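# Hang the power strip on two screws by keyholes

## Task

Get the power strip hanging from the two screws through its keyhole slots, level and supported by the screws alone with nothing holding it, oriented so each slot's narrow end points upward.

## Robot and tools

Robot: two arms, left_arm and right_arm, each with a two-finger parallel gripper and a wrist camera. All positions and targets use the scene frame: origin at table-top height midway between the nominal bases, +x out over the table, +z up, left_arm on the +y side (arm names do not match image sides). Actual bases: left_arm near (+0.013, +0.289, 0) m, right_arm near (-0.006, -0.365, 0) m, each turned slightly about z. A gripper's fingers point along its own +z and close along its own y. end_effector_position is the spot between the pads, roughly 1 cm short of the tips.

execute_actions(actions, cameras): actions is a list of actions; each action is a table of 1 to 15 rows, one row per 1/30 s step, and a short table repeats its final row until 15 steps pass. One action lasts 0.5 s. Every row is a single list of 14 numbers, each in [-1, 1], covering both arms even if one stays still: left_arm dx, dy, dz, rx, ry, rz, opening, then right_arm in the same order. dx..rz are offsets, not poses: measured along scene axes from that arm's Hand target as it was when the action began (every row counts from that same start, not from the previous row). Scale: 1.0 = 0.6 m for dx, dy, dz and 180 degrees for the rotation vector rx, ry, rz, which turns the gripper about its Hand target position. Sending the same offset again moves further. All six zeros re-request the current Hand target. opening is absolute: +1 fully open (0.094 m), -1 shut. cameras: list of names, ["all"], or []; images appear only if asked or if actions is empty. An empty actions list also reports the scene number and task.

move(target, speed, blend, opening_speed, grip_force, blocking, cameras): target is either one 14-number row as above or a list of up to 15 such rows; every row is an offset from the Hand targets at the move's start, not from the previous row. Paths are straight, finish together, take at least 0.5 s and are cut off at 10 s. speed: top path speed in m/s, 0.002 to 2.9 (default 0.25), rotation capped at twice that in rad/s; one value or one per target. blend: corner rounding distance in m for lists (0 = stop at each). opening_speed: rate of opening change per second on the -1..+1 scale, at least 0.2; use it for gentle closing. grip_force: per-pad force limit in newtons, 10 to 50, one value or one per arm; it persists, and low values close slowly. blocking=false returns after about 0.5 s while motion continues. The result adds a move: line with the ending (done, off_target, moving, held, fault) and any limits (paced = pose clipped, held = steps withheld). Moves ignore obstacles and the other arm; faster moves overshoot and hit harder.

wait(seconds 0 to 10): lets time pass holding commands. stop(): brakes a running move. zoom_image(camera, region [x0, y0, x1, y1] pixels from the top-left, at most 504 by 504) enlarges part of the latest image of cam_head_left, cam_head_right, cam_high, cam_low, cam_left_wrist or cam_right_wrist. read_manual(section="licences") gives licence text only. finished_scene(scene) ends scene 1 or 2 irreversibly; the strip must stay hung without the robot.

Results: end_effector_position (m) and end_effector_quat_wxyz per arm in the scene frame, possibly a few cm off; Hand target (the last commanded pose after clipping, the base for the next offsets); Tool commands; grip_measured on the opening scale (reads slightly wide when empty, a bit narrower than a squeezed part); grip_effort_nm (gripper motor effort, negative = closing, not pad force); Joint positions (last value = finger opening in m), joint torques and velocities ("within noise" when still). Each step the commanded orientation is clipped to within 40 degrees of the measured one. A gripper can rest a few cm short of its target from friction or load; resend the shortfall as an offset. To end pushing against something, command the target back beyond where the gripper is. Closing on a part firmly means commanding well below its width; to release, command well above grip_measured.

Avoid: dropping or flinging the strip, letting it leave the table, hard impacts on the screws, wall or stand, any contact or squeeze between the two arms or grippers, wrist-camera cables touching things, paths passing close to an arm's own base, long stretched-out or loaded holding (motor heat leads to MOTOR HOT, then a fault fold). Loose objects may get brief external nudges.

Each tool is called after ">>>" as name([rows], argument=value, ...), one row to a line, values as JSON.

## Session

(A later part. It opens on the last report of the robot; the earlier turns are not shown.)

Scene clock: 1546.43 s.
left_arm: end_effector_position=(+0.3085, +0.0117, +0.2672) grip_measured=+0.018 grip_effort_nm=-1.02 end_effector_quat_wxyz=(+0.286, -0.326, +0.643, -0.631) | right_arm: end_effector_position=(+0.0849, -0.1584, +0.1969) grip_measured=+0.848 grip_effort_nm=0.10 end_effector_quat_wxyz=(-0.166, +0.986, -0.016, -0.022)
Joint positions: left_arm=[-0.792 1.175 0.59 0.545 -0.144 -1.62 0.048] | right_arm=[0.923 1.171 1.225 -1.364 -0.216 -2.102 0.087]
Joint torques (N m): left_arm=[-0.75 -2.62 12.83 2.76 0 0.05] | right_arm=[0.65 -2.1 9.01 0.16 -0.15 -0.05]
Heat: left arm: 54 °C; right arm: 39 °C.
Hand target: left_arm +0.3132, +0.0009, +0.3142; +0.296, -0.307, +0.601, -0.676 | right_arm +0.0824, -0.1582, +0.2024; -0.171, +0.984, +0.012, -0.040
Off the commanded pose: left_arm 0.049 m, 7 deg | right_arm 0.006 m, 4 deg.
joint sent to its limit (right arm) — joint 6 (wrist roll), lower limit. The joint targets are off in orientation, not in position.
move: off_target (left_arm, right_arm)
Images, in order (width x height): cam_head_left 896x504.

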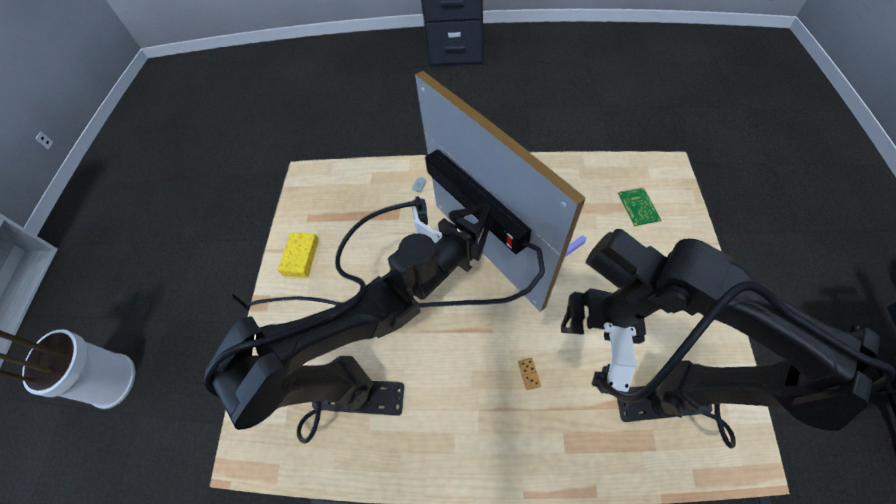

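>>> move([
  [-0.007,0.0085,0.015,0.0135,-0.017,0.0,-0.4, 0,0,0,0,0,0,0.85],
  [0.006,-0.008,0.02,0.0135,-0.017,0.0,-0.4, 0,0,0,0,0,0,0.85],
], speed=0.04, cameras=["cam_head_left"])

>>> zoom_image(camera="cam_head_left", region=[410, 140, 540, 280])

Scene clock: 1562.00 s.
left_arm: end_effector_position=(+0.3092, +0.0119, +0.2683) grip_measured=+0.018 grip_effort_nm=-1.02 end_effector_quat_wxyz=(+0.303, -0.311, +0.654, -0.619) | right_arm: end_effector_position=(+0.0849, -0.1584, +0.1969) grip_measured=+0.848 grip_effort_nm=0.10 end_effector_quat_wxyz=(-0.166, +0.986, -0.016, -0.022)
Joint positions: left_arm=[-0.792 1.171 0.603 0.519 -0.149 -1.567 0.048] | right_arm=[0.923 1.171 1.225 -1.364 -0.216 -2.102 0.087]
Joint torques (N m): left_arm=[-0.51 -1.99 14.82 2.83 0.1 0.17] | right_arm=[0.65 -2.09 9.01 0.15 -0.15 -0.05]
Heat: left arm: 53 °C; right arm: 39 °C.
Hand target: left_arm +0.3168, -0.0039, +0.3261; +0.318, -0.283, +0.607, -0.671 | right_arm +0.0824, -0.1582, +0.2024; -0.171, +0.984, +0.012, -0.040
Off the commanded pose: left_arm 0.061 m, 9 deg | right_arm 0.006 m, 4 deg.
joint sent to its limit (right arm) — joint 6 (wrist roll), lower limit. The joint targets are off in orientation, not in position.
move: off_target (left_arm, right_arm)
Images, in order (width x height): cam_head_left 896x504.

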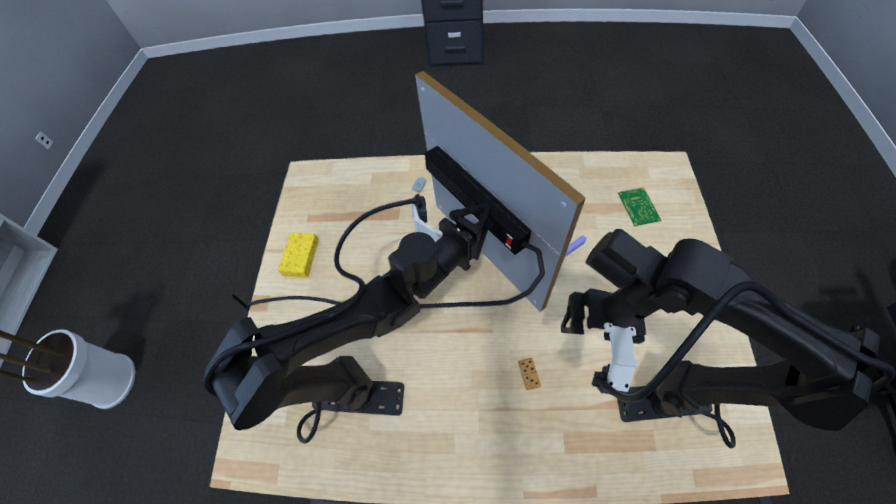

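Scaled by 3.600 from the camera's 896x504 image, which has a finer 1280x720 frame.

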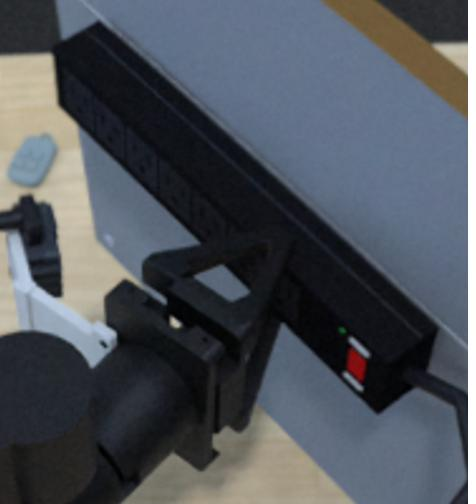

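>>> move([
  [-0.009,0.011,0.004,0.004,-0.005,0.0,-0.4, 0,0,0,0,0,0,0.85],
  [0.006,-0.008,0.004,0.004,-0.005,0.0,-0.4, 0,0,0,0,0,0,0.85],
], speed=0.03, cameras=["cam_head_left"])

>>> zoom_image(camera="cam_head_left", region=[410, 140, 540, 280])

Scene clock: 1570.10 s.
left_arm: end_effector_position=(+0.3094, +0.0119, +0.2694) grip_measured=+0.018 grip_effort_nm=-1.02 end_effector_quat_wxyz=(+0.309, -0.307, +0.658, -0.615) | right_arm: end_effector_position=(+0.0849, -0.1584, +0.1969) grip_measured=+0.848 grip_effort_nm=0.10 end_effector_quat_wxyz=(-0.166, +0.986, -0.016, -0.022)
Joint positions: left_arm=[-0.793 1.169 0.611 0.504 -0.152 -1.549 0.048] | right_arm=[0.923 1.171 1.225 -1.364 -0.216 -2.102 0.087]
Joint torques (N m): left_arm=[-0.43 -0.75 15.69 3.04 0.13 0.19] | right_arm=[0.65 -2.09 8.99 0.16 -0.16 -0.06]
Heat: left arm: 54 °C; right arm: 39 °C.
Hand target: left_arm +0.3204, -0.0088, +0.3285; +0.325, -0.276, +0.608, -0.670 | right_arm +0.0824, -0.1582, +0.2024; -0.171, +0.984, +0.012, -0.040
Off the commanded pose: left_arm 0.064 m, 9 deg | right_arm 0.006 m, 4 deg.
joint sent to its limit (right arm) — joint 6 (wrist roll), lower limit. The joint targets are off in orientation, not in position.
move: off_target (left_arm, right_arm)
Images, in order (width x height): cam_head_left 896x504.

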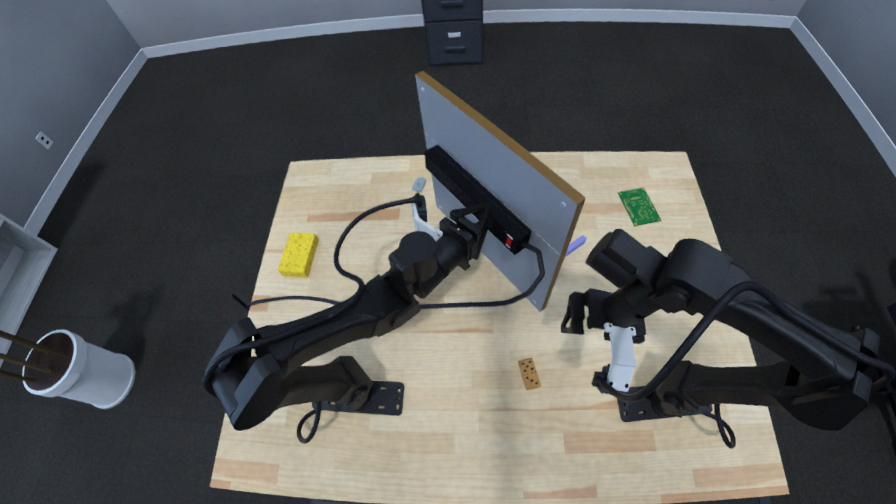

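Scaled by 3.600 from the camera's 896x504 image, which has a finer 1280x720 frame.

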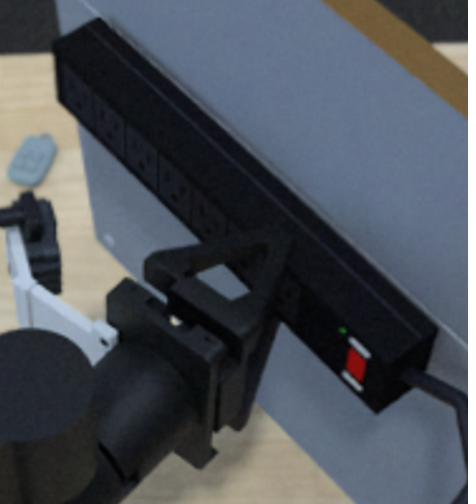

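>>> move([
  [-0.026,0.032,0.0,0.0,0.0,0.0,-0.4, 0,0,0,0,0,0,0.85],
  [-0.026,0.032,0.012,-0.004,-0.003,0.0,-0.4, 0,0,0,0,0,0,0.85],
], speed=0.04, cameras=["cam_head_left"])

>>> zoom_image(camera="cam_head_left", region=[410, 140, 540, 280])

Scene clock: 1611.40 s.
left_arm: end_effector_position=(+0.3047, +0.0119, +0.2765) grip_measured=+0.018 grip_effort_nm=-1.02 end_effector_quat_wxyz=(+0.307, -0.297, +0.656, -0.622) | right_arm: end_effector_position=(+0.0849, -0.1584, +0.1969) grip_measured=+0.848 grip_effort_nm=0.10 end_effector_quat_wxyz=(-0.166, +0.986, -0.016, -0.022)
Joint positions: left_arm=[-0.793 1.145 0.611 0.496 -0.133 -1.542 0.048] | right_arm=[0.923 1.171 1.225 -1.364 -0.216 -2.102 0.087]
Joint torques (N m): left_arm=[0.17 -5.31 12.18 2.71 0.05 0.09] | right_arm=[0.65 -2.1 8.99 0.16 -0.16 -0.05]
Heat: left arm: 59 °C; right arm: 39 °C.
Hand target: left_arm +0.3048, +0.0105, +0.3357; +0.326, -0.275, +0.603, -0.675 | right_arm +0.0824, -0.1582, +0.2024; -0.171, +0.984, +0.012, -0.040
Off the commanded pose: left_arm 0.059 m, 9 deg | right_arm 0.006 m, 4 deg.
joint sent to its limit (right arm) — joint 6 (wrist roll), lower limit. The joint targets are off in orientation, not in position.
move: off_target (left_arm, right_arm)
Images, in order (width x height): cam_head_left 896x504.

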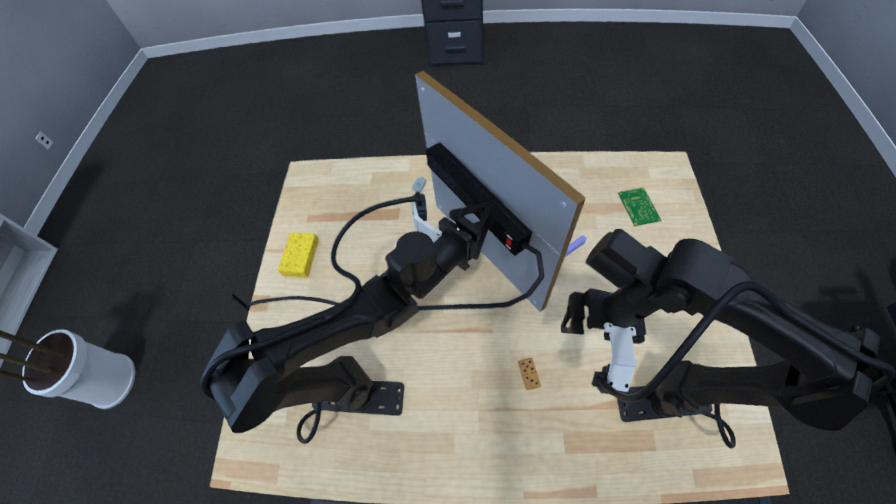

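Scaled by 3.600 from the camera's 896x504 image, which has a finer 1280x720 frame.

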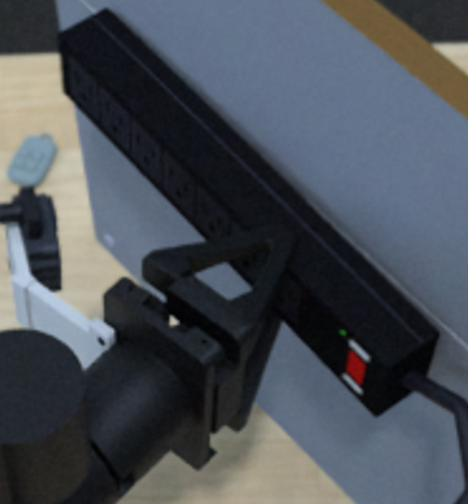

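>>> move(target=[-0.004,0.005,0.017,-0.015,0.0185,0.0,-0.4, 0,0,0,0,0,0,0.85], speed=0.04, cameras=["cam_head_left"])

>>> zoom_image(camera="cam_head_left", region=[410, 140, 540, 280])

Scene clock: 1623.03 s.
left_arm: end_effector_position=(+0.3036, +0.0124, +0.2895) grip_measured=+0.018 grip_effort_nm=-1.02 end_effector_quat_wxyz=(+0.289, -0.314, +0.648, -0.631) | right_arm: end_effector_position=(+0.0849, -0.1584, +0.1969) grip_measured=+0.848 grip_effort_nm=0.10 end_effector_quat_wxyz=(-0.166, +0.986, -0.016, -0.022)
Joint positions: left_arm=[-0.793 1.123 0.652 0.434 -0.131 -1.598 0.048] | right_arm=[0.923 1.171 1.225 -1.364 -0.216 -2.102 0.087]
Joint torques (N m): left_arm=[-0.27 -5.59 12.29 2.56 -0.08 -0.08] | right_arm=[0.64 -2.07 8.99 0.17 -0.16 -0.05]
Heat: left arm: 58 °C; right arm: 39 °C.
Hand target: left_arm +0.3024, +0.0135, +0.3460; +0.302, -0.302, +0.596, -0.681 | right_arm +0.0824, -0.1582, +0.2024; -0.171, +0.984, +0.012, -0.040
Off the commanded pose: left_arm 0.056 m, 9 deg | right_arm 0.006 m, 4 deg.
joint sent to its limit (right arm) — joint 6 (wrist roll), lower limit. The joint targets are off in orientation, not in position.
move: off_target (left_arm, right_arm)
Images, in order (width x height): cam_head_left 896x504.

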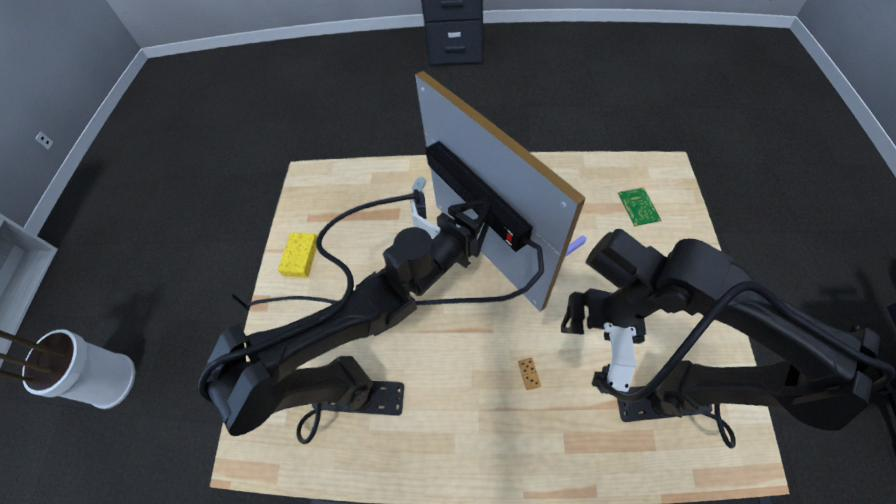

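Scaled by 3.600 from the camera's 896x504 image, which has a finer 1280x720 frame.

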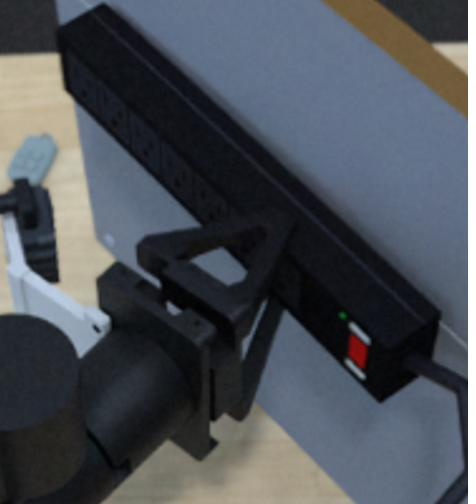

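>>> move([
  [0,0,-0.004,-0.009,0.011,0.0,-0.4, 0,0,0,0,0,0,0.85],
  [0.02,-0.025,-0.004,-0.009,0.011,0.0,-0.4, 0,0,0,0,0,0,0.85],
], speed=0.03, cameras=["cam_head_left"])

>>> zoom_image(camera="cam_head_left", region=[410, 140, 540, 280])

Scene clock: 1631.90 s.
left_arm: end_effector_position=(+0.3092, +0.0113, +0.2926) grip_measured=+0.018 grip_effort_nm=-1.02 end_effector_quat_wxyz=(+0.280, -0.338, +0.638, -0.632) | right_arm: end_effector_position=(+0.0849, -0.1584, +0.1969) grip_measured=+0.848 grip_effort_nm=0.10 end_effector_quat_wxyz=(-0.166, +0.986, -0.016, -0.022)
Joint positions: left_arm=[-0.797 1.143 0.682 0.418 -0.158 -1.647 0.048] | right_arm=[0.923 1.171 1.225 -1.364 -0.216 -2.102 0.087]
Joint torques (N m): left_arm=[-0.57 -1.78 13.44 2.97 0.04 0.01] | right_arm=[0.65 -2.09 8.99 0.16 -0.15 -0.05]
Heat: left arm: 57 °C; right arm: 39 °C.
Hand target: left_arm +0.3145, -0.0015, +0.3434; +0.287, -0.318, +0.591, -0.683 | right_arm +0.0824, -0.1582, +0.2024; -0.171, +0.984, +0.012, -0.040
Off the commanded pose: left_arm 0.053 m, 8 deg | right_arm 0.006 m, 4 deg.
joint sent to its limit (right arm) — joint 6 (wrist roll), lower limit. The joint targets are off in orientation, not in position.
move: off_target (left_arm, right_arm)
Images, in order (width x height): cam_head_left 896x504.

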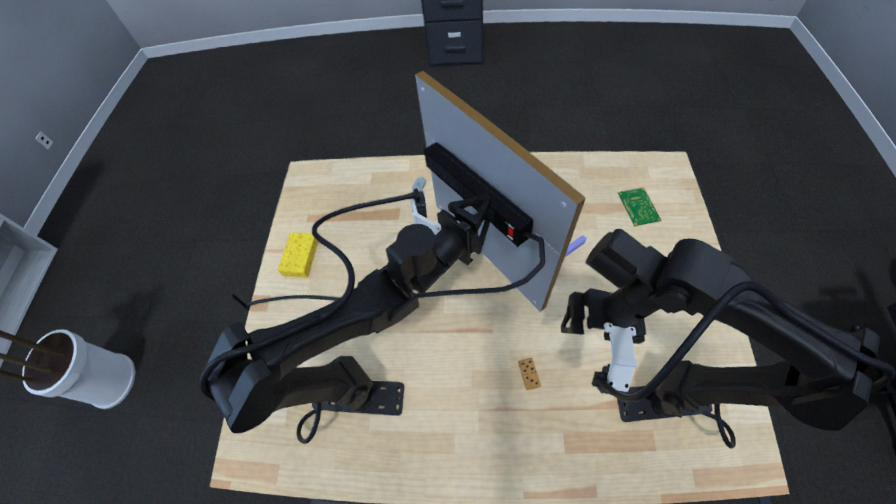

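Scaled by 3.600 from the camera's 896x504 image, which has a finer 1280x720 frame.

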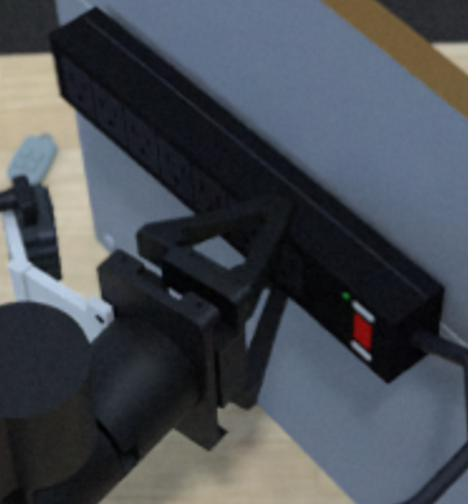

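>>> move([
  [-0.014,0.0175,0,0,0,0.0,-0.4, 0,0,0,0,0,0,0.85],
  [-0.014,0.0175,-0.035,0.009,-0.0112,0.0,-0.4, 0,0,0,0,0,0,0.85],
], speed=0.03, cameras=["cam_head_left"])

>>> zoom_image(camera="cam_head_left", region=[410, 140, 540, 280])

Scene clock: 1645.90 s.
left_arm: end_effector_position=(+0.3081, +0.0122, +0.2968) grip_measured=+0.018 grip_effort_nm=-1.02 end_effector_quat_wxyz=(+0.292, -0.324, +0.627, -0.645) | right_arm: end_effector_position=(+0.0849, -0.1584, +0.1969) grip_measured=+0.848 grip_effort_nm=0.10 end_effector_quat_wxyz=(-0.166, +0.986, -0.016, -0.022)
Joint positions: left_arm=[-0.797 1.144 0.652 0.494 -0.157 -1.621 0.048] | right_arm=[0.923 1.171 1.225 -1.364 -0.216 -2.102 0.087]
Joint torques (N m): left_arm=[-0.23 -2.78 7.2 3 0.08 0.1] | right_arm=[0.65 -2.09 8.99 0.16 -0.15 -0.05]
Heat: left arm: 61 °C; right arm: 39 °C.
Hand target: left_arm +0.3061, +0.0090, +0.3225; +0.302, -0.301, +0.596, -0.681 | right_arm +0.0824, -0.1582, +0.2024; -0.171, +0.984, +0.012, -0.040
Off the commanded pose: left_arm 0.026 m, 6 deg | right_arm 0.006 m, 4 deg.
joint sent to its limit (right arm) — joint 6 (wrist roll), lower limit. The joint targets are off in orientation, not in position.
move: off_target (left_arm, right_arm)
Images, in order (width x height): cam_head_left 896x504.

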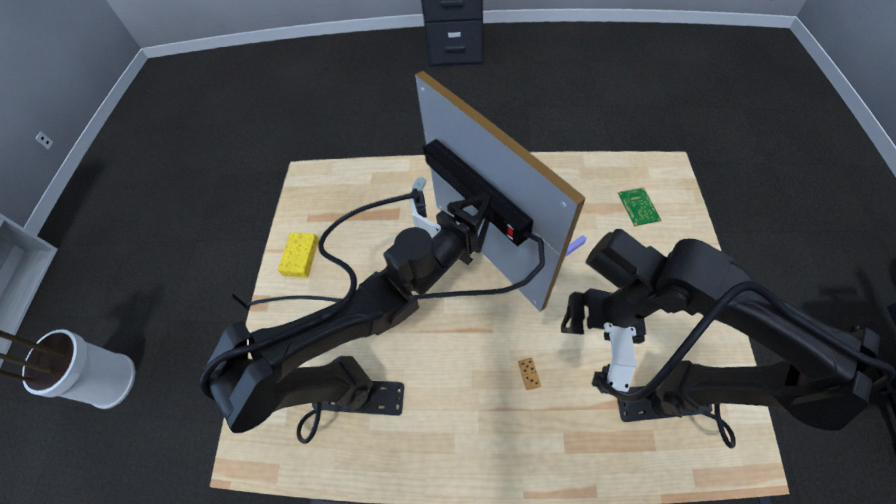

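Scaled by 3.600 from the camera's 896x504 image, which has a finer 1280x720 frame.

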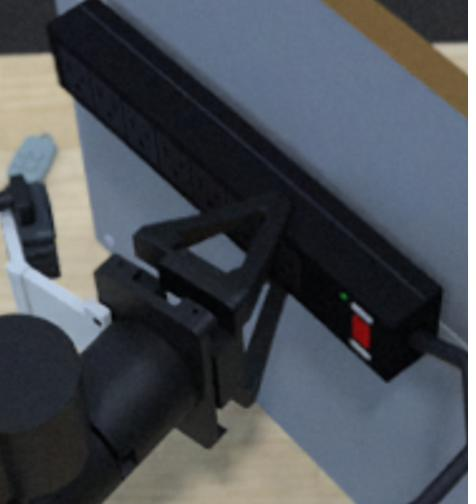

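>>> move(target=[-0.007,0.009,-0.022,0.009,-0.0112,0.0,-0.4, 0,0,0,0,0,0,0.85], speed=0.03, cameras=["cam_head_left"])

>>> zoom_image(camera="cam_head_left", region=[410, 140, 540, 280])

Scene clock: 1654.97 s.
left_arm: end_effector_position=(+0.3024, +0.0126, +0.2878) grip_measured=+0.018 grip_effort_nm=-1.02 end_effector_quat_wxyz=(+0.303, -0.299, +0.629, -0.650) | right_arm: end_effector_position=(+0.0849, -0.1584, +0.1969) grip_measured=+0.848 grip_effort_nm=0.10 end_effector_quat_wxyz=(-0.166, +0.986, -0.016, -0.022)
Joint positions: left_arm=[-0.797 1.144 0.587 0.587 -0.135 -1.574 0.048] | right_arm=[0.923 1.171 1.225 -1.364 -0.216 -2.102 0.087]
Joint torques (N m): left_arm=[0.38 -3.15 6.8 2.85 0.04 0.12] | right_arm=[0.65 -2.09 8.99 0.16 -0.16 -0.05]
Heat: left arm: 60 °C; right arm: 39 °C.
Hand target: left_arm +0.3019, +0.0144, +0.3092; +0.316, -0.285, +0.600, -0.677 | right_arm +0.0824, -0.1582, +0.2024; -0.171, +0.984, +0.012, -0.040
Off the commanded pose: left_arm 0.022 m, 5 deg | right_arm 0.006 m, 4 deg.
joint sent to its limit (right arm) — joint 6 (wrist roll), lower limit. The joint targets are off in orientation, not in position.
move: off_target (left_arm, right_arm)
Images, in order (width x height): cam_head_left 896x504.

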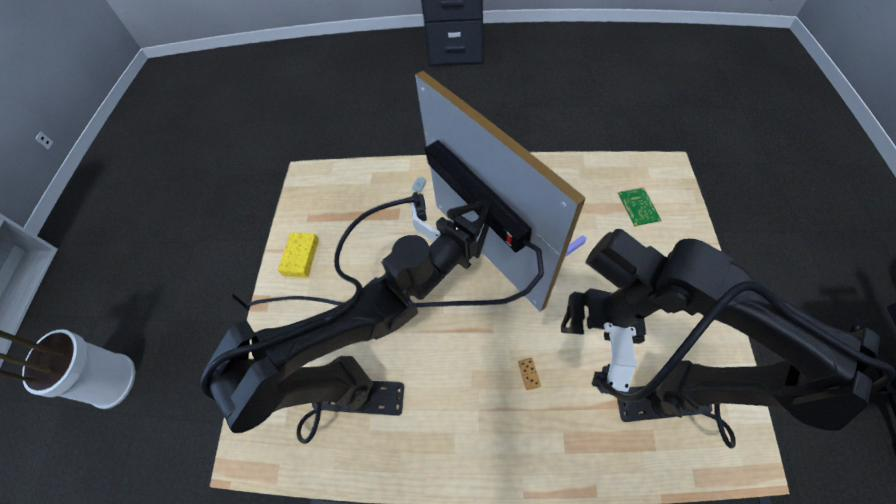

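Scaled by 3.600 from the camera's 896x504 image, which has a finer 1280x720 frame.

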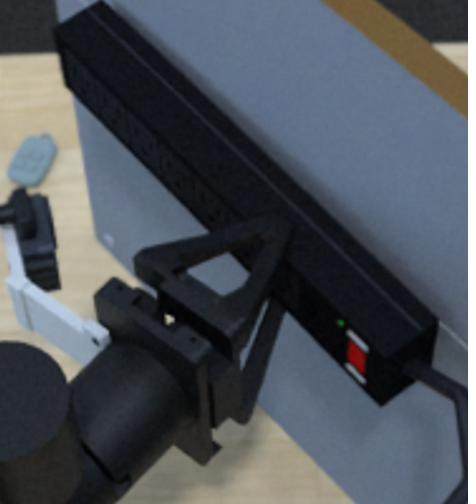

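>>> move(target=[0.017,-0.021,0.002,-0.006,0.0075,0.0,-0.4, 0,0,0,0,0,0,0.85], speed=0.03, cameras=["cam_head_left"])

>>> zoom_image(camera="cam_head_left", region=[410, 140, 540, 280])

Scene clock: 1662.93 s.
left_arm: end_effector_position=(+0.3076, +0.0113, +0.2831) grip_measured=+0.018 grip_effort_nm=-1.02 end_effector_quat_wxyz=(+0.308, -0.305, +0.627, -0.647) | right_arm: end_effector_position=(+0.0849, -0.1584, +0.1969) grip_measured=+0.848 grip_effort_nm=0.10 end_effector_quat_wxyz=(-0.166, +0.986, -0.016, -0.022)
Joint positions: left_arm=[-0.797 1.174 0.587 0.614 -0.152 -1.574 0.048] | right_arm=[0.923 1.171 1.225 -1.364 -0.216 -2.102 0.087]
Joint torques (N m): left_arm=[-0.09 -1.01 10.89 2.7 0.11 -0.15] | right_arm=[0.64 -2.1 8.99 0.16 -0.15 -0.05]
Heat: left arm: 59 °C; right arm: 39 °C.
Hand target: left_arm +0.3121, +0.0018, +0.3105; +0.307, -0.296, +0.597, -0.679 | right_arm +0.0824, -0.1582, +0.2024; -0.171, +0.984, +0.012, -0.040
Off the commanded pose: left_arm 0.029 m, 5 deg | right_arm 0.006 m, 4 deg.
joint sent to its limit (right arm) — joint 6 (wrist roll), lower limit. The joint targets are off in orientation, not in position.
move: off_target (left_arm, right_arm)
Images, in order (width x height): cam_head_left 896x504.

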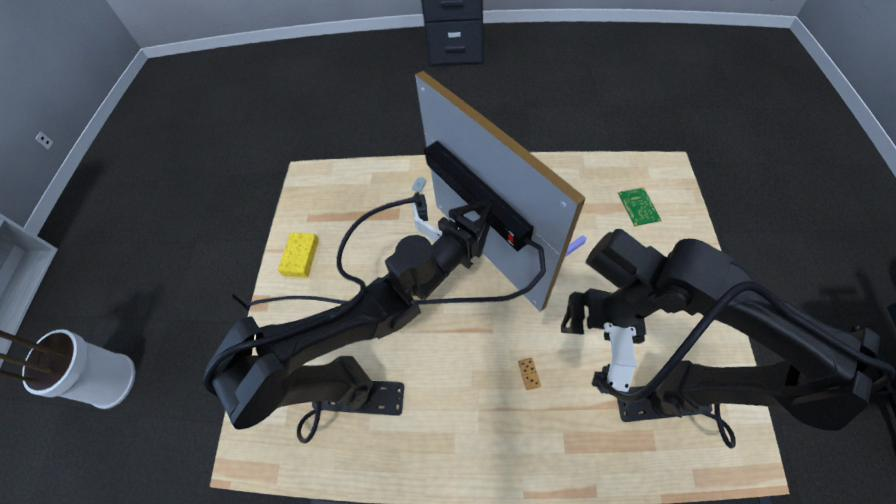

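Scaled by 3.600 from the camera's 896x504 image, which has a finer 1280x720 frame.

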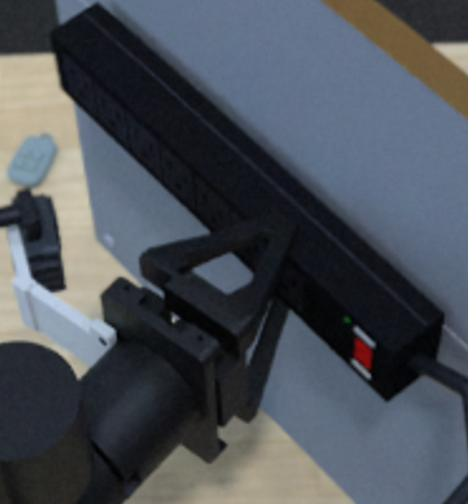

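>>> move(target=[0.0125,-0.0157,0.0,0.004,0.003,0.0,-0.4, 0,0,0,0,0,0,0.85], speed=0.03)

>>> move(target=[0.0,0.0,0.025,0.0,0.0,0.0,-0.4, 0,0,0,0,0,0,0.85], speed=0.03)

>>> move(target=[0.0,0.0,-0.045,0.0,0.0,0.0,-0.4, 0,0,0,0,0,0,0.85], speed=0.03, cameras=["cam_head_left"])

>>> zoom_image(camera="cam_head_left", region=[410, 140, 540, 280])

Scene clock: 1673.10 s.
left_arm: end_effector_position=(+0.3093, +0.0115, +0.2808) grip_measured=+0.018 grip_effort_nm=-1.02 end_effector_quat_wxyz=(+0.312, -0.309, +0.627, -0.643) | right_arm: end_effector_position=(+0.0849, -0.1584, +0.1969) grip_measured=+0.848 grip_effort_nm=0.10 end_effector_quat_wxyz=(-0.166, +0.986, -0.016, -0.022)
Joint positions: left_arm=[-0.8 1.182 0.587 0.618 -0.166 -1.574 0.048] | right_arm=[0.923 1.171 1.225 -1.364 -0.216 -2.102 0.087]
Joint torques (N m): left_arm=[-0.13 1.22 14.32 2.52 0.18 -0.11] | right_arm=[0.65 -2.1 9.01 0.16 -0.15 -0.06]
Heat: left arm: 59 °C; right arm: 39 °C.
Hand target: left_arm +0.3195, -0.0076, +0.3104; +0.306, -0.297, +0.603, -0.674 | right_arm +0.0824, -0.1582, +0.2024; -0.171, +0.984, +0.012, -0.040
Off the commanded pose: left_arm 0.037 m, 5 deg | right_arm 0.006 m, 4 deg.
joint sent to its limit (right arm) — joint 6 (wrist roll), lower limit. The joint targets are off in orientation, not in position.
move: off_target (left_arm, right_arm)

Scene clock: 1674.20 s.
left_arm: end_effector_position=(+0.3095, +0.0112, +0.2823) grip_measured=+0.018 grip_effort_nm=-1.02 end_effector_quat_wxyz=(+0.309, -0.312, +0.638, -0.632) | right_arm: end_effector_position=(+0.0849, -0.1584, +0.1969) grip_measured=+0.848 grip_effort_nm=0.10 end_effector_quat_wxyz=(-0.166, +0.986, -0.016, -0.022)
Joint positions: left_arm=[-0.801 1.168 0.619 0.539 -0.167 -1.573 0.048] | right_arm=[0.923 1.171 1.225 -1.364 -0.216 -2.102 0.087]
Joint torques (N m): left_arm=[-0.2 -0.08 15.47 2.57 0.2 -0.11] | right_arm=[0.65 -2.09 9.01 0.16 -0.16 -0.06]
Heat: left arm: 58 °C; right arm: 39 °C.
Hand target: left_arm +0.3195, -0.0077, +0.3254; +0.306, -0.297, +0.603, -0.674 | right_arm +0.0824, -0.1582, +0.2024; -0.171, +0.984, +0.012, -0.040
Off the commanded pose: left_arm 0.048 m, 7 deg | right_arm 0.006 m, 4 deg.
joint sent to its limit (right arm) — joint 6 (wrist roll), lower limit. The joint targets are off in orientation, not in position.
move: off_target (left_arm, right_arm)

Scene clock: 1675.63 s.
left_arm: end_effector_position=(+0.3105, +0.0102, +0.2832) grip_measured=+0.018 grip_effort_nm=-1.02 end_effector_quat_wxyz=(+0.313, -0.310, +0.628, -0.641) | right_arm: end_effector_position=(+0.0849, -0.1584, +0.1969) grip_measured=+0.848 grip_effort_nm=0.10 end_effector_quat_wxyz=(-0.166, +0.986, -0.016, -0.022)
Joint positions: left_arm=[-0.804 1.185 0.604 0.6 -0.174 -1.573 0.048] | right_arm=[0.923 1.171 1.225 -1.364 -0.216 -2.102 0.087]
Joint torques (N m): left_arm=[0.06 2.58 10.28 3.15 0.27 -0.14] | right_arm=[0.66 -2.1 9.01 0.15 -0.16 -0.05]
Heat: left arm: 59 °C; right arm: 39 °C.
Hand target: left_arm +0.3195, -0.0077, +0.2986; +0.306, -0.297, +0.603, -0.674 | right_arm +0.0824, -0.1582, +0.2024; -0.171, +0.984, +0.012, -0.040
Off the commanded pose: left_arm 0.025 m, 5 deg | right_arm 0.006 m, 4 deg.
joint sent to its limit (right arm) — joint 6 (wrist roll), lower limit. The joint targets are off in orientation, not in position.
move: off_target (left_arm, right_arm)
Images, in order (width x height): cam_head_left 896x504.

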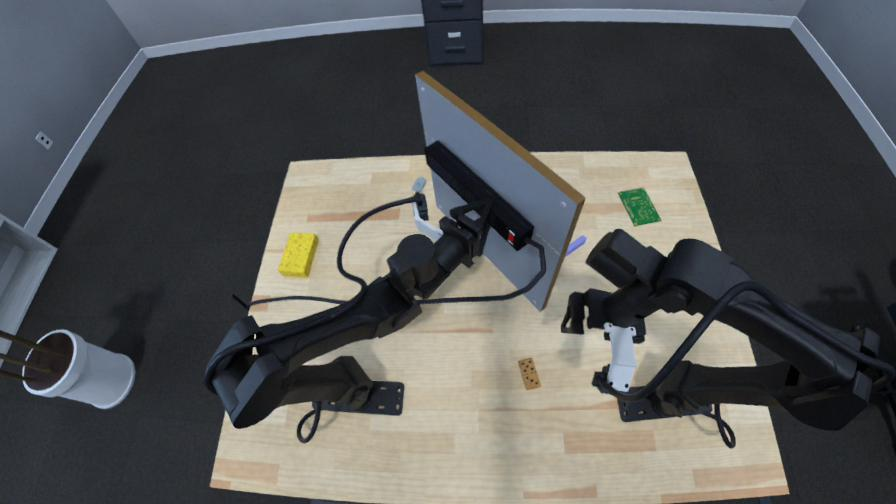

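Scaled by 3.600 from the camera's 896x504 image, which has a finer 1280x720 frame.

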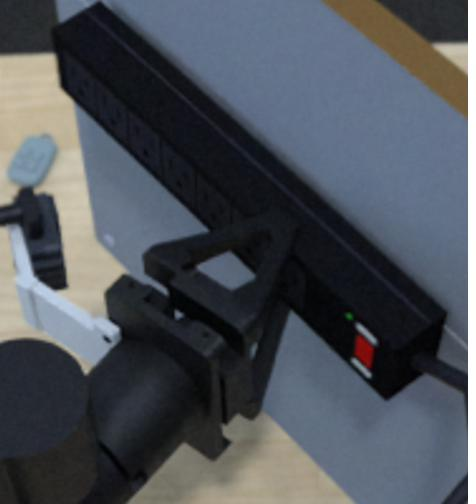

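>>> move(target=[0.004,-0.005,-0.035,0.0,0.0,0.0,-0.4, 0,0,0,0,0,0,0.85], speed=0.03)

>>> move(target=[0.0,0.0,-0.02,0.003,0.0025,0.0,-0.4, 0,0,0,0,0,0,0.85], speed=0.03, cameras=["cam_head_left"])

>>> zoom_image(camera="cam_head_left", region=[410, 140, 540, 280])

Scene clock: 1682.83 s.
left_arm: end_effector_position=(+0.3108, +0.0101, +0.2799) grip_measured=+0.018 grip_effort_nm=-1.02 end_effector_quat_wxyz=(-0.323, +0.304, -0.596, +0.669) | right_arm: end_effector_position=(+0.0849, -0.1584, +0.1969) grip_measured=+0.848 grip_effort_nm=0.10 end_effector_quat_wxyz=(-0.166, +0.986, -0.016, -0.022)
Joint positions: left_arm=[-0.808 1.247 0.532 0.822 -0.185 -1.573 0.048] | right_arm=[0.923 1.171 1.225 -1.364 -0.216 -2.102 0.087]
Joint torques (N m): left_arm=[0.17 3.18 11.71 2.13 0.37 -0.15] | right_arm=[0.64 -2.1 9.01 0.15 -0.15 -0.05]
Heat: left arm: 61 °C; right arm: 39 °C.
Hand target: left_arm +0.3220, -0.0106, +0.2774; -0.306, +0.297, -0.603, +0.674 | right_arm +0.0824, -0.1582, +0.2024; -0.171, +0.984, +0.012, -0.040
Off the commanded pose: left_arm 0.024 m, 2 deg | right_arm 0.006 m, 4 deg.
joint sent to its limit (right arm) — joint 6 (wrist roll), lower limit. The joint targets are off in orientation, not in position.
move: off_target (left_arm, right_arm)

Scene clock: 1683.83 s.
left_arm: end_effector_position=(+0.3106, +0.0103, +0.2783) grip_measured=+0.018 grip_effort_nm=-1.02 end_effector_quat_wxyz=(-0.326, +0.301, -0.585, +0.680) | right_arm: end_effector_position=(+0.0849, -0.1584, +0.1969) grip_measured=+0.848 grip_effort_nm=0.10 end_effector_quat_wxyz=(-0.166, +0.986, -0.016, -0.022)
Joint positions: left_arm=[-0.808 1.275 0.507 0.907 -0.186 -1.573 0.048] | right_arm=[0.923 1.171 1.225 -1.364 -0.216 -2.102 0.087]
Joint torques (N m): left_arm=[0.23 2.61 11.41 1.62 0.34 -0.13] | right_arm=[0.64 -2.09 8.99 0.16 -0.16 -0.05]
Heat: left arm: 61 °C; right arm: 39 °C.
Hand target: left_arm +0.3220, -0.0106, +0.2654; -0.305, +0.299, -0.607, +0.670 | right_arm +0.0824, -0.1582, +0.2024; -0.171, +0.984, +0.012, -0.040
Off the commanded pose: left_arm 0.027 m, 4 deg | right_arm 0.006 m, 4 deg.
joint sent to its limit (right arm) — joint 6 (wrist roll), lower limit. The joint targets are off in orientation, not in position.
move: off_target (left_arm, right_arm)
Images, in order (width x height): cam_head_left 896x504.

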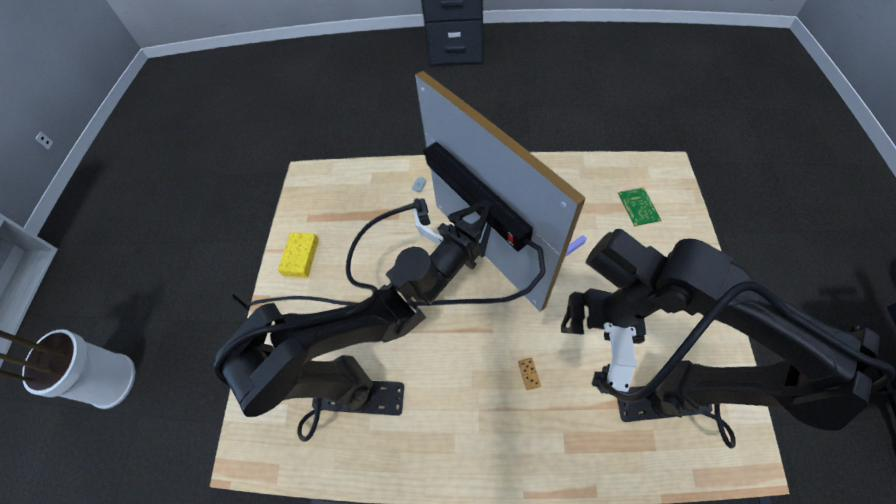

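Scaled by 3.600 from the camera's 896x504 image, which has a finer 1280x720 frame.

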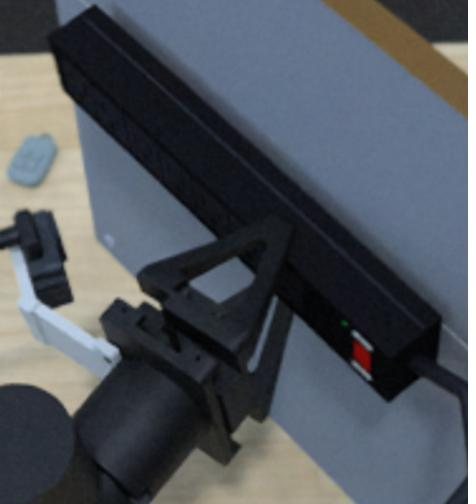

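>>> move(target=[-0.02,0.025,0.03,0.015,0.012,0.0,-0.4, 0,0,0,0,0,0,0.85], speed=0.03)

>>> move(target=[-0.012,0.015,0.0,0.005,0.004,0.0,-0.4, 0,0,0,0,0,0,0.85], speed=0.03, cameras=["cam_head_left","cam_left_wrist"])

>>> zoom_image(camera="cam_head_left", region=[410, 140, 540, 280])

Scene clock: 1703.27 s.
left_arm: end_effector_position=(+0.3079, +0.0093, +0.2813) grip_measured=+0.018 grip_effort_nm=-1.02 end_effector_quat_wxyz=(+0.313, -0.303, +0.619, -0.654) | right_arm: end_effector_position=(+0.0849, -0.1584, +0.1969) grip_measured=+0.848 grip_effort_nm=0.10 end_effector_quat_wxyz=(-0.166, +0.986, -0.016, -0.022)
Joint positions: left_arm=[-0.806 1.199 0.568 0.683 -0.165 -1.571 0.048] | right_arm=[0.923 1.171 1.225 -1.364 -0.216 -2.102 0.087]
Joint torques (N m): left_arm=[0.55 -2.91 10.11 1.28 0.23 -0.12] | right_arm=[0.66 -2.1 9.01 0.16 -0.15 -0.06]
Heat: left arm: 54 °C; right arm: 39 °C.
Hand target: left_arm +0.3099, +0.0044, +0.2835; +0.300, -0.304, +0.628, -0.650 | right_arm +0.0824, -0.1582, +0.2024; -0.171, +0.984, +0.012, -0.040
Off the commanded pose: left_arm 0.006 m, 2 deg | right_arm 0.006 m, 4 deg.
joint sent to its limit (right arm) — joint 6 (wrist roll), lower limit. The joint targets are off in orientation, not in position.
move: off_target (right_arm)

Scene clock: 1704.47 s.
left_arm: end_effector_position=(+0.3028, +0.0114, +0.2481) grip_measured=+0.018 grip_effort_nm=-1.02 end_effector_quat_wxyz=(+0.287, -0.314, +0.671, -0.607) | right_arm: end_effector_position=(+0.0849, -0.1584, +0.1969) grip_measured=+0.848 grip_effort_nm=0.10 end_effector_quat_wxyz=(-0.166, +0.986, -0.016, -0.022)
Joint positions: left_arm=[-0.798 1.168 0.568 0.5 -0.134 -1.579 0.048] | right_arm=[0.923 1.171 1.225 -1.364 -0.216 -2.102 0.087]
Joint torques (N m): left_arm=[0.39 -5.7 8.72 2.57 -0.07 -0.02] | right_arm=[0.65 -2.1 8.99 0.16 -0.16 -0.06]
Heat: left arm: 54 °C; right arm: 39 °C.
Hand target: left_arm +0.3027, +0.0134, +0.2837; +0.299, -0.306, +0.635, -0.643 | right_arm +0.0824, -0.1582, +0.2024; -0.171, +0.984, +0.012, -0.040
Off the commanded pose: left_arm 0.035 m, 6 deg | right_arm 0.006 m, 4 deg.
joint sent to its limit (right arm) — joint 6 (wrist roll), lower limit. The joint targets are off in orientation, not in position.
move: off_target (left_arm, right_arm)
camera_calibration:
cam_left_wrist: T_world_to_cam=[[0.0735602, -0.114069, 0.990746, -0.260496], [-0.96149, -0.2719, 0.0400831, 0.323766], [0.264812, -0.955541, -0.129677, 0.0694706], [0, 0, 0, 1]] pos_world=[0.312063, 0.1247, 0.254116]
Images, in order (width x height): cam_head_left 896x504, cam_left_wrist 672x504.

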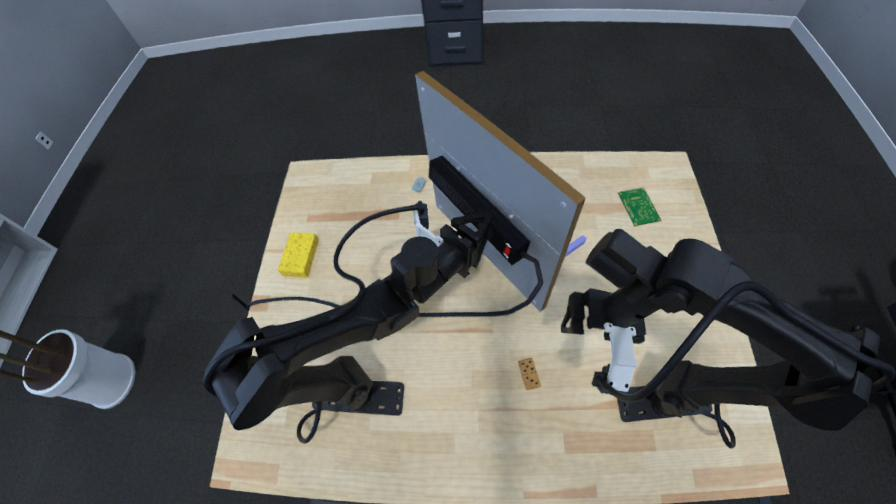

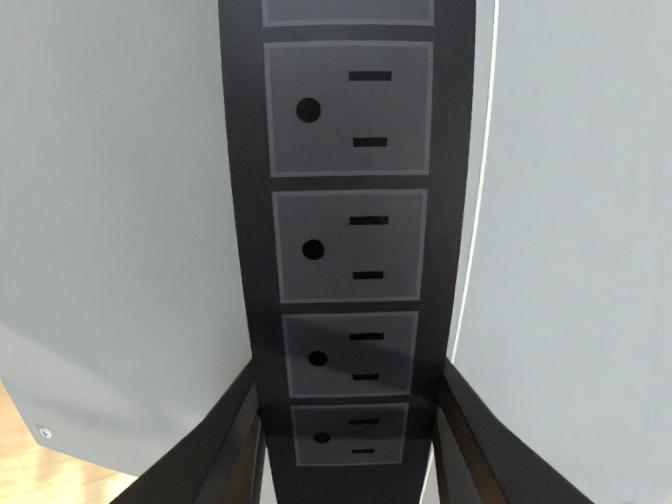

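Scaled by 3.600 from the camera's 896x504 image, which has a finer 1280x720 frame.

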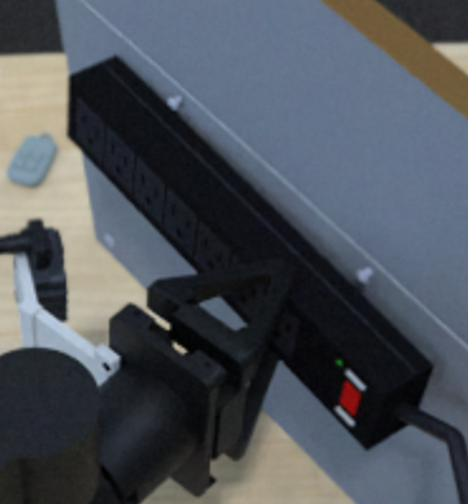

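>>> move(target=[-0.008,0.01,0.085,-0.004,-0.003,0.0,-0.4, 0,0,0,0,0,0,0.85], speed=0.05, cameras=["cam_head_left"])

>>> zoom_image(camera="cam_head_left", region=[410, 140, 540, 280])

Scene clock: 1727.17 s.
left_arm: end_effector_position=(+0.2961, +0.0183, +0.2812) grip_measured=+0.018 grip_effort_nm=-1.02 end_effector_quat_wxyz=(+0.284, -0.316, +0.678, -0.600) | right_arm: end_effector_position=(+0.0849, -0.1584, +0.1969) grip_measured=+0.848 grip_effort_nm=0.10 end_effector_quat_wxyz=(-0.166, +0.986, -0.016, -0.022)
Joint positions: left_arm=[-0.798 1.075 0.677 0.278 -0.133 -1.58 0.048] | right_arm=[0.923 1.171 1.225 -1.364 -0.216 -2.102 0.087]
Joint torques (N m): left_arm=[0.46 -4.93 12.01 2.56 -0.05 -0.04] | right_arm=[0.65 -2.09 9.01 0.16 -0.15 -0.05]
Heat: left arm: 55 °C; right arm: 39 °C.
Hand target: left_arm +0.2980, +0.0194, +0.3345; +0.300, -0.304, +0.630, -0.649 | right_arm +0.0824, -0.1582, +0.2024; -0.171, +0.984, +0.012, -0.040
Off the commanded pose: left_arm 0.053 m, 8 deg | right_arm 0.006 m, 4 deg.
joint sent to its limit (right arm) — joint 6 (wrist roll), lower limit. The joint targets are off in orientation, not in position.
move: off_target (left_arm, right_arm)
Images, in order (width x height): cam_head_left 896x504.

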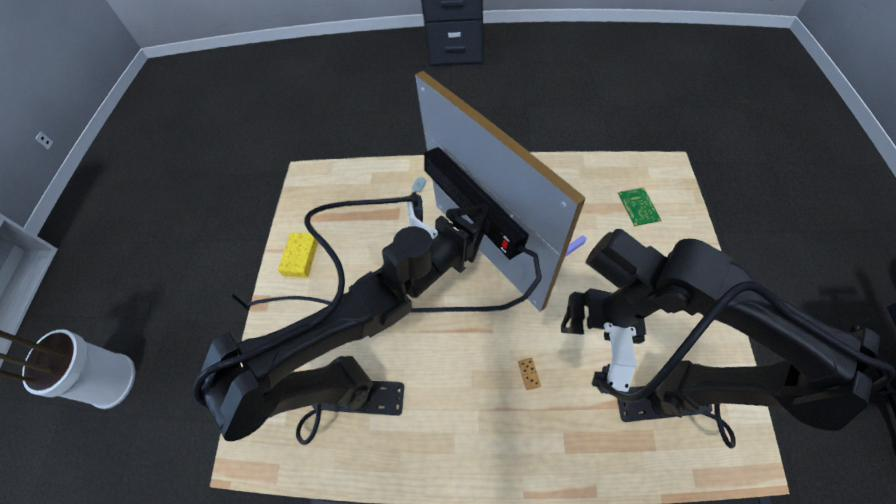

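Scaled by 3.600 from the camera's 896x504 image, which has a finer 1280x720 frame.

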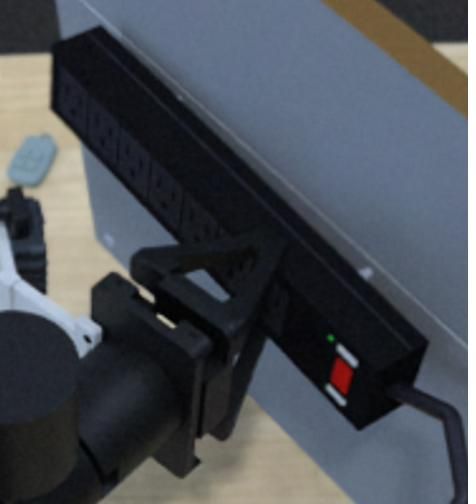

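>>> move(target=[0.0,0.0,0.008,-0.0255,-0.0115,0.017,-0.4, 0,0,0,0,0,0,0.85], speed=0.05, cameras=["cam_head_left"])

>>> zoom_image(camera="cam_head_left", region=[410, 140, 540, 280])

Scene clock: 1738.07 s.
left_arm: end_effector_position=(+0.2996, +0.0221, +0.3103) grip_measured=+0.018 grip_effort_nm=-1.02 end_effector_quat_wxyz=(+0.310, -0.330, +0.627, -0.634) | right_arm: end_effector_position=(+0.0849, -0.1584, +0.1969) grip_measured=+0.848 grip_effort_nm=0.10 end_effector_quat_wxyz=(-0.166, +0.986, -0.016, -0.022)
Joint positions: left_arm=[-0.826 1.073 0.677 0.392 -0.222 -1.6 0.048] | right_arm=[0.923 1.171 1.225 -1.364 -0.216 -2.102 0.087]
Joint torques (N m): left_arm=[-0.79 -2.91 8.4 2.89 -0.04 -0.05] | right_arm=[0.65 -2.1 8.99 0.16 -0.15 -0.06]
Heat: left arm: 55 °C; right arm: 39 °C.
Hand target: left_arm +0.2980, +0.0194, +0.3393; +0.316, -0.321, +0.590, -0.670 | right_arm +0.0824, -0.1582, +0.2024; -0.171, +0.984, +0.012, -0.040
Off the commanded pose: left_arm 0.029 m, 6 deg | right_arm 0.006 m, 4 deg.
joint sent to its limit (right arm) — joint 6 (wrist roll), lower limit. The joint targets are off in orientation, not in position.
move: off_target (left_arm, right_arm)
Images, in order (width x height): cam_head_left 896x504.

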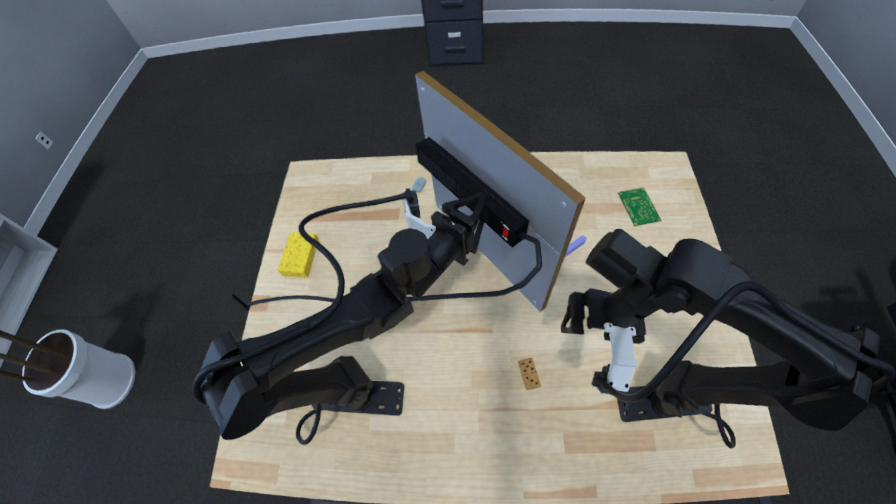

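Scaled by 3.600 from the camera's 896x504 image, which has a finer 1280x720 frame.

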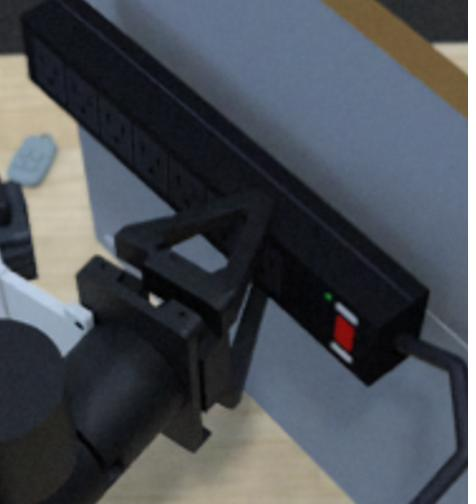

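>>> move(target=[0.008,-0.01,-0.035,0.0055,-0.007,-0.005,-0.4, 0,0,0,0,0,0,0.85], speed=0.05, cameras=["cam_head_left"])

>>> zoom_image(camera="cam_head_left", region=[410, 140, 540, 280])

Scene clock: 1750.23 s.
left_arm: end_effector_position=(+0.3032, +0.0134, +0.2972) grip_measured=+0.018 grip_effort_nm=-1.02 end_effector_quat_wxyz=(+0.310, -0.319, +0.623, -0.643) | right_arm: end_effector_position=(+0.0849, -0.1584, +0.1969) grip_measured=+0.848 grip_effort_nm=0.10 end_effector_quat_wxyz=(-0.166, +0.986, -0.016, -0.022)
Joint positions: left_arm=[-0.826 1.132 0.629 0.523 -0.205 -1.592 0.048] | right_arm=[0.923 1.171 1.225 -1.364 -0.216 -2.102 0.087]
Joint torques (N m): left_arm=[0.09 -2.95 7.16 2.86 0.06 0.08] | right_arm=[0.65 -2.09 9.02 0.15 -0.16 -0.05]
Heat: left arm: 57 °C; right arm: 39 °C.
Hand target: left_arm +0.3028, +0.0134, +0.3183; +0.320, -0.306, +0.594, -0.671 | right_arm +0.0824, -0.1582, +0.2024; -0.171, +0.984, +0.012, -0.040
Off the commanded pose: left_arm 0.021 m, 5 deg | right_arm 0.006 m, 4 deg.
joint sent to its limit (right arm) — joint 6 (wrist roll), lower limit. The joint targets are off in orientation, not in position.
move: off_target (left_arm, right_arm)
Images, in order (width x height): cam_head_left 896x504.

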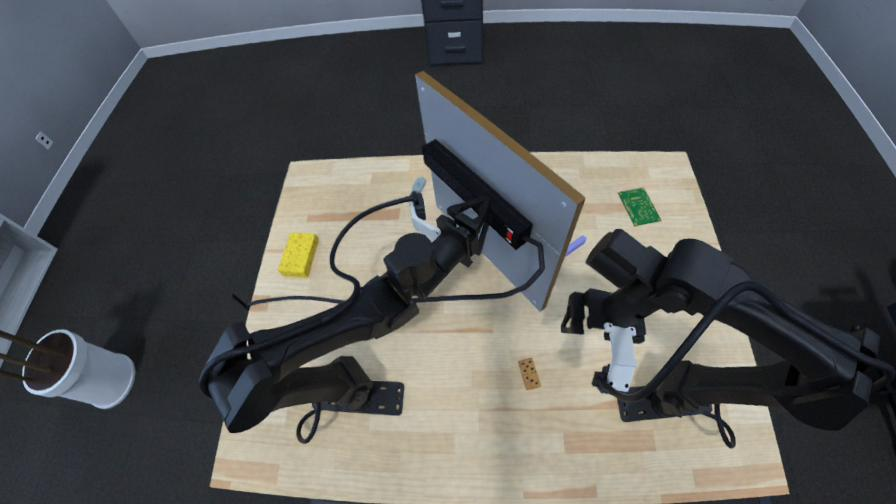

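Scaled by 3.600 from the camera's 896x504 image, which has a finer 1280x720 frame.

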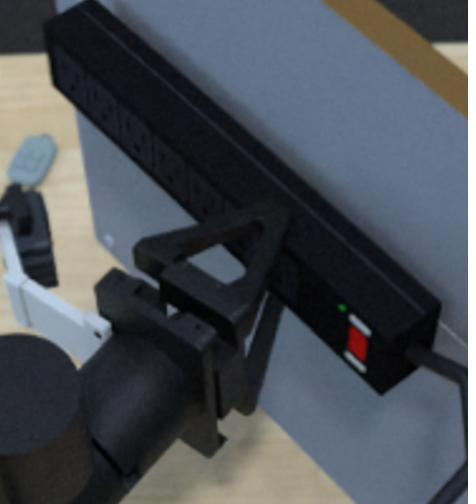

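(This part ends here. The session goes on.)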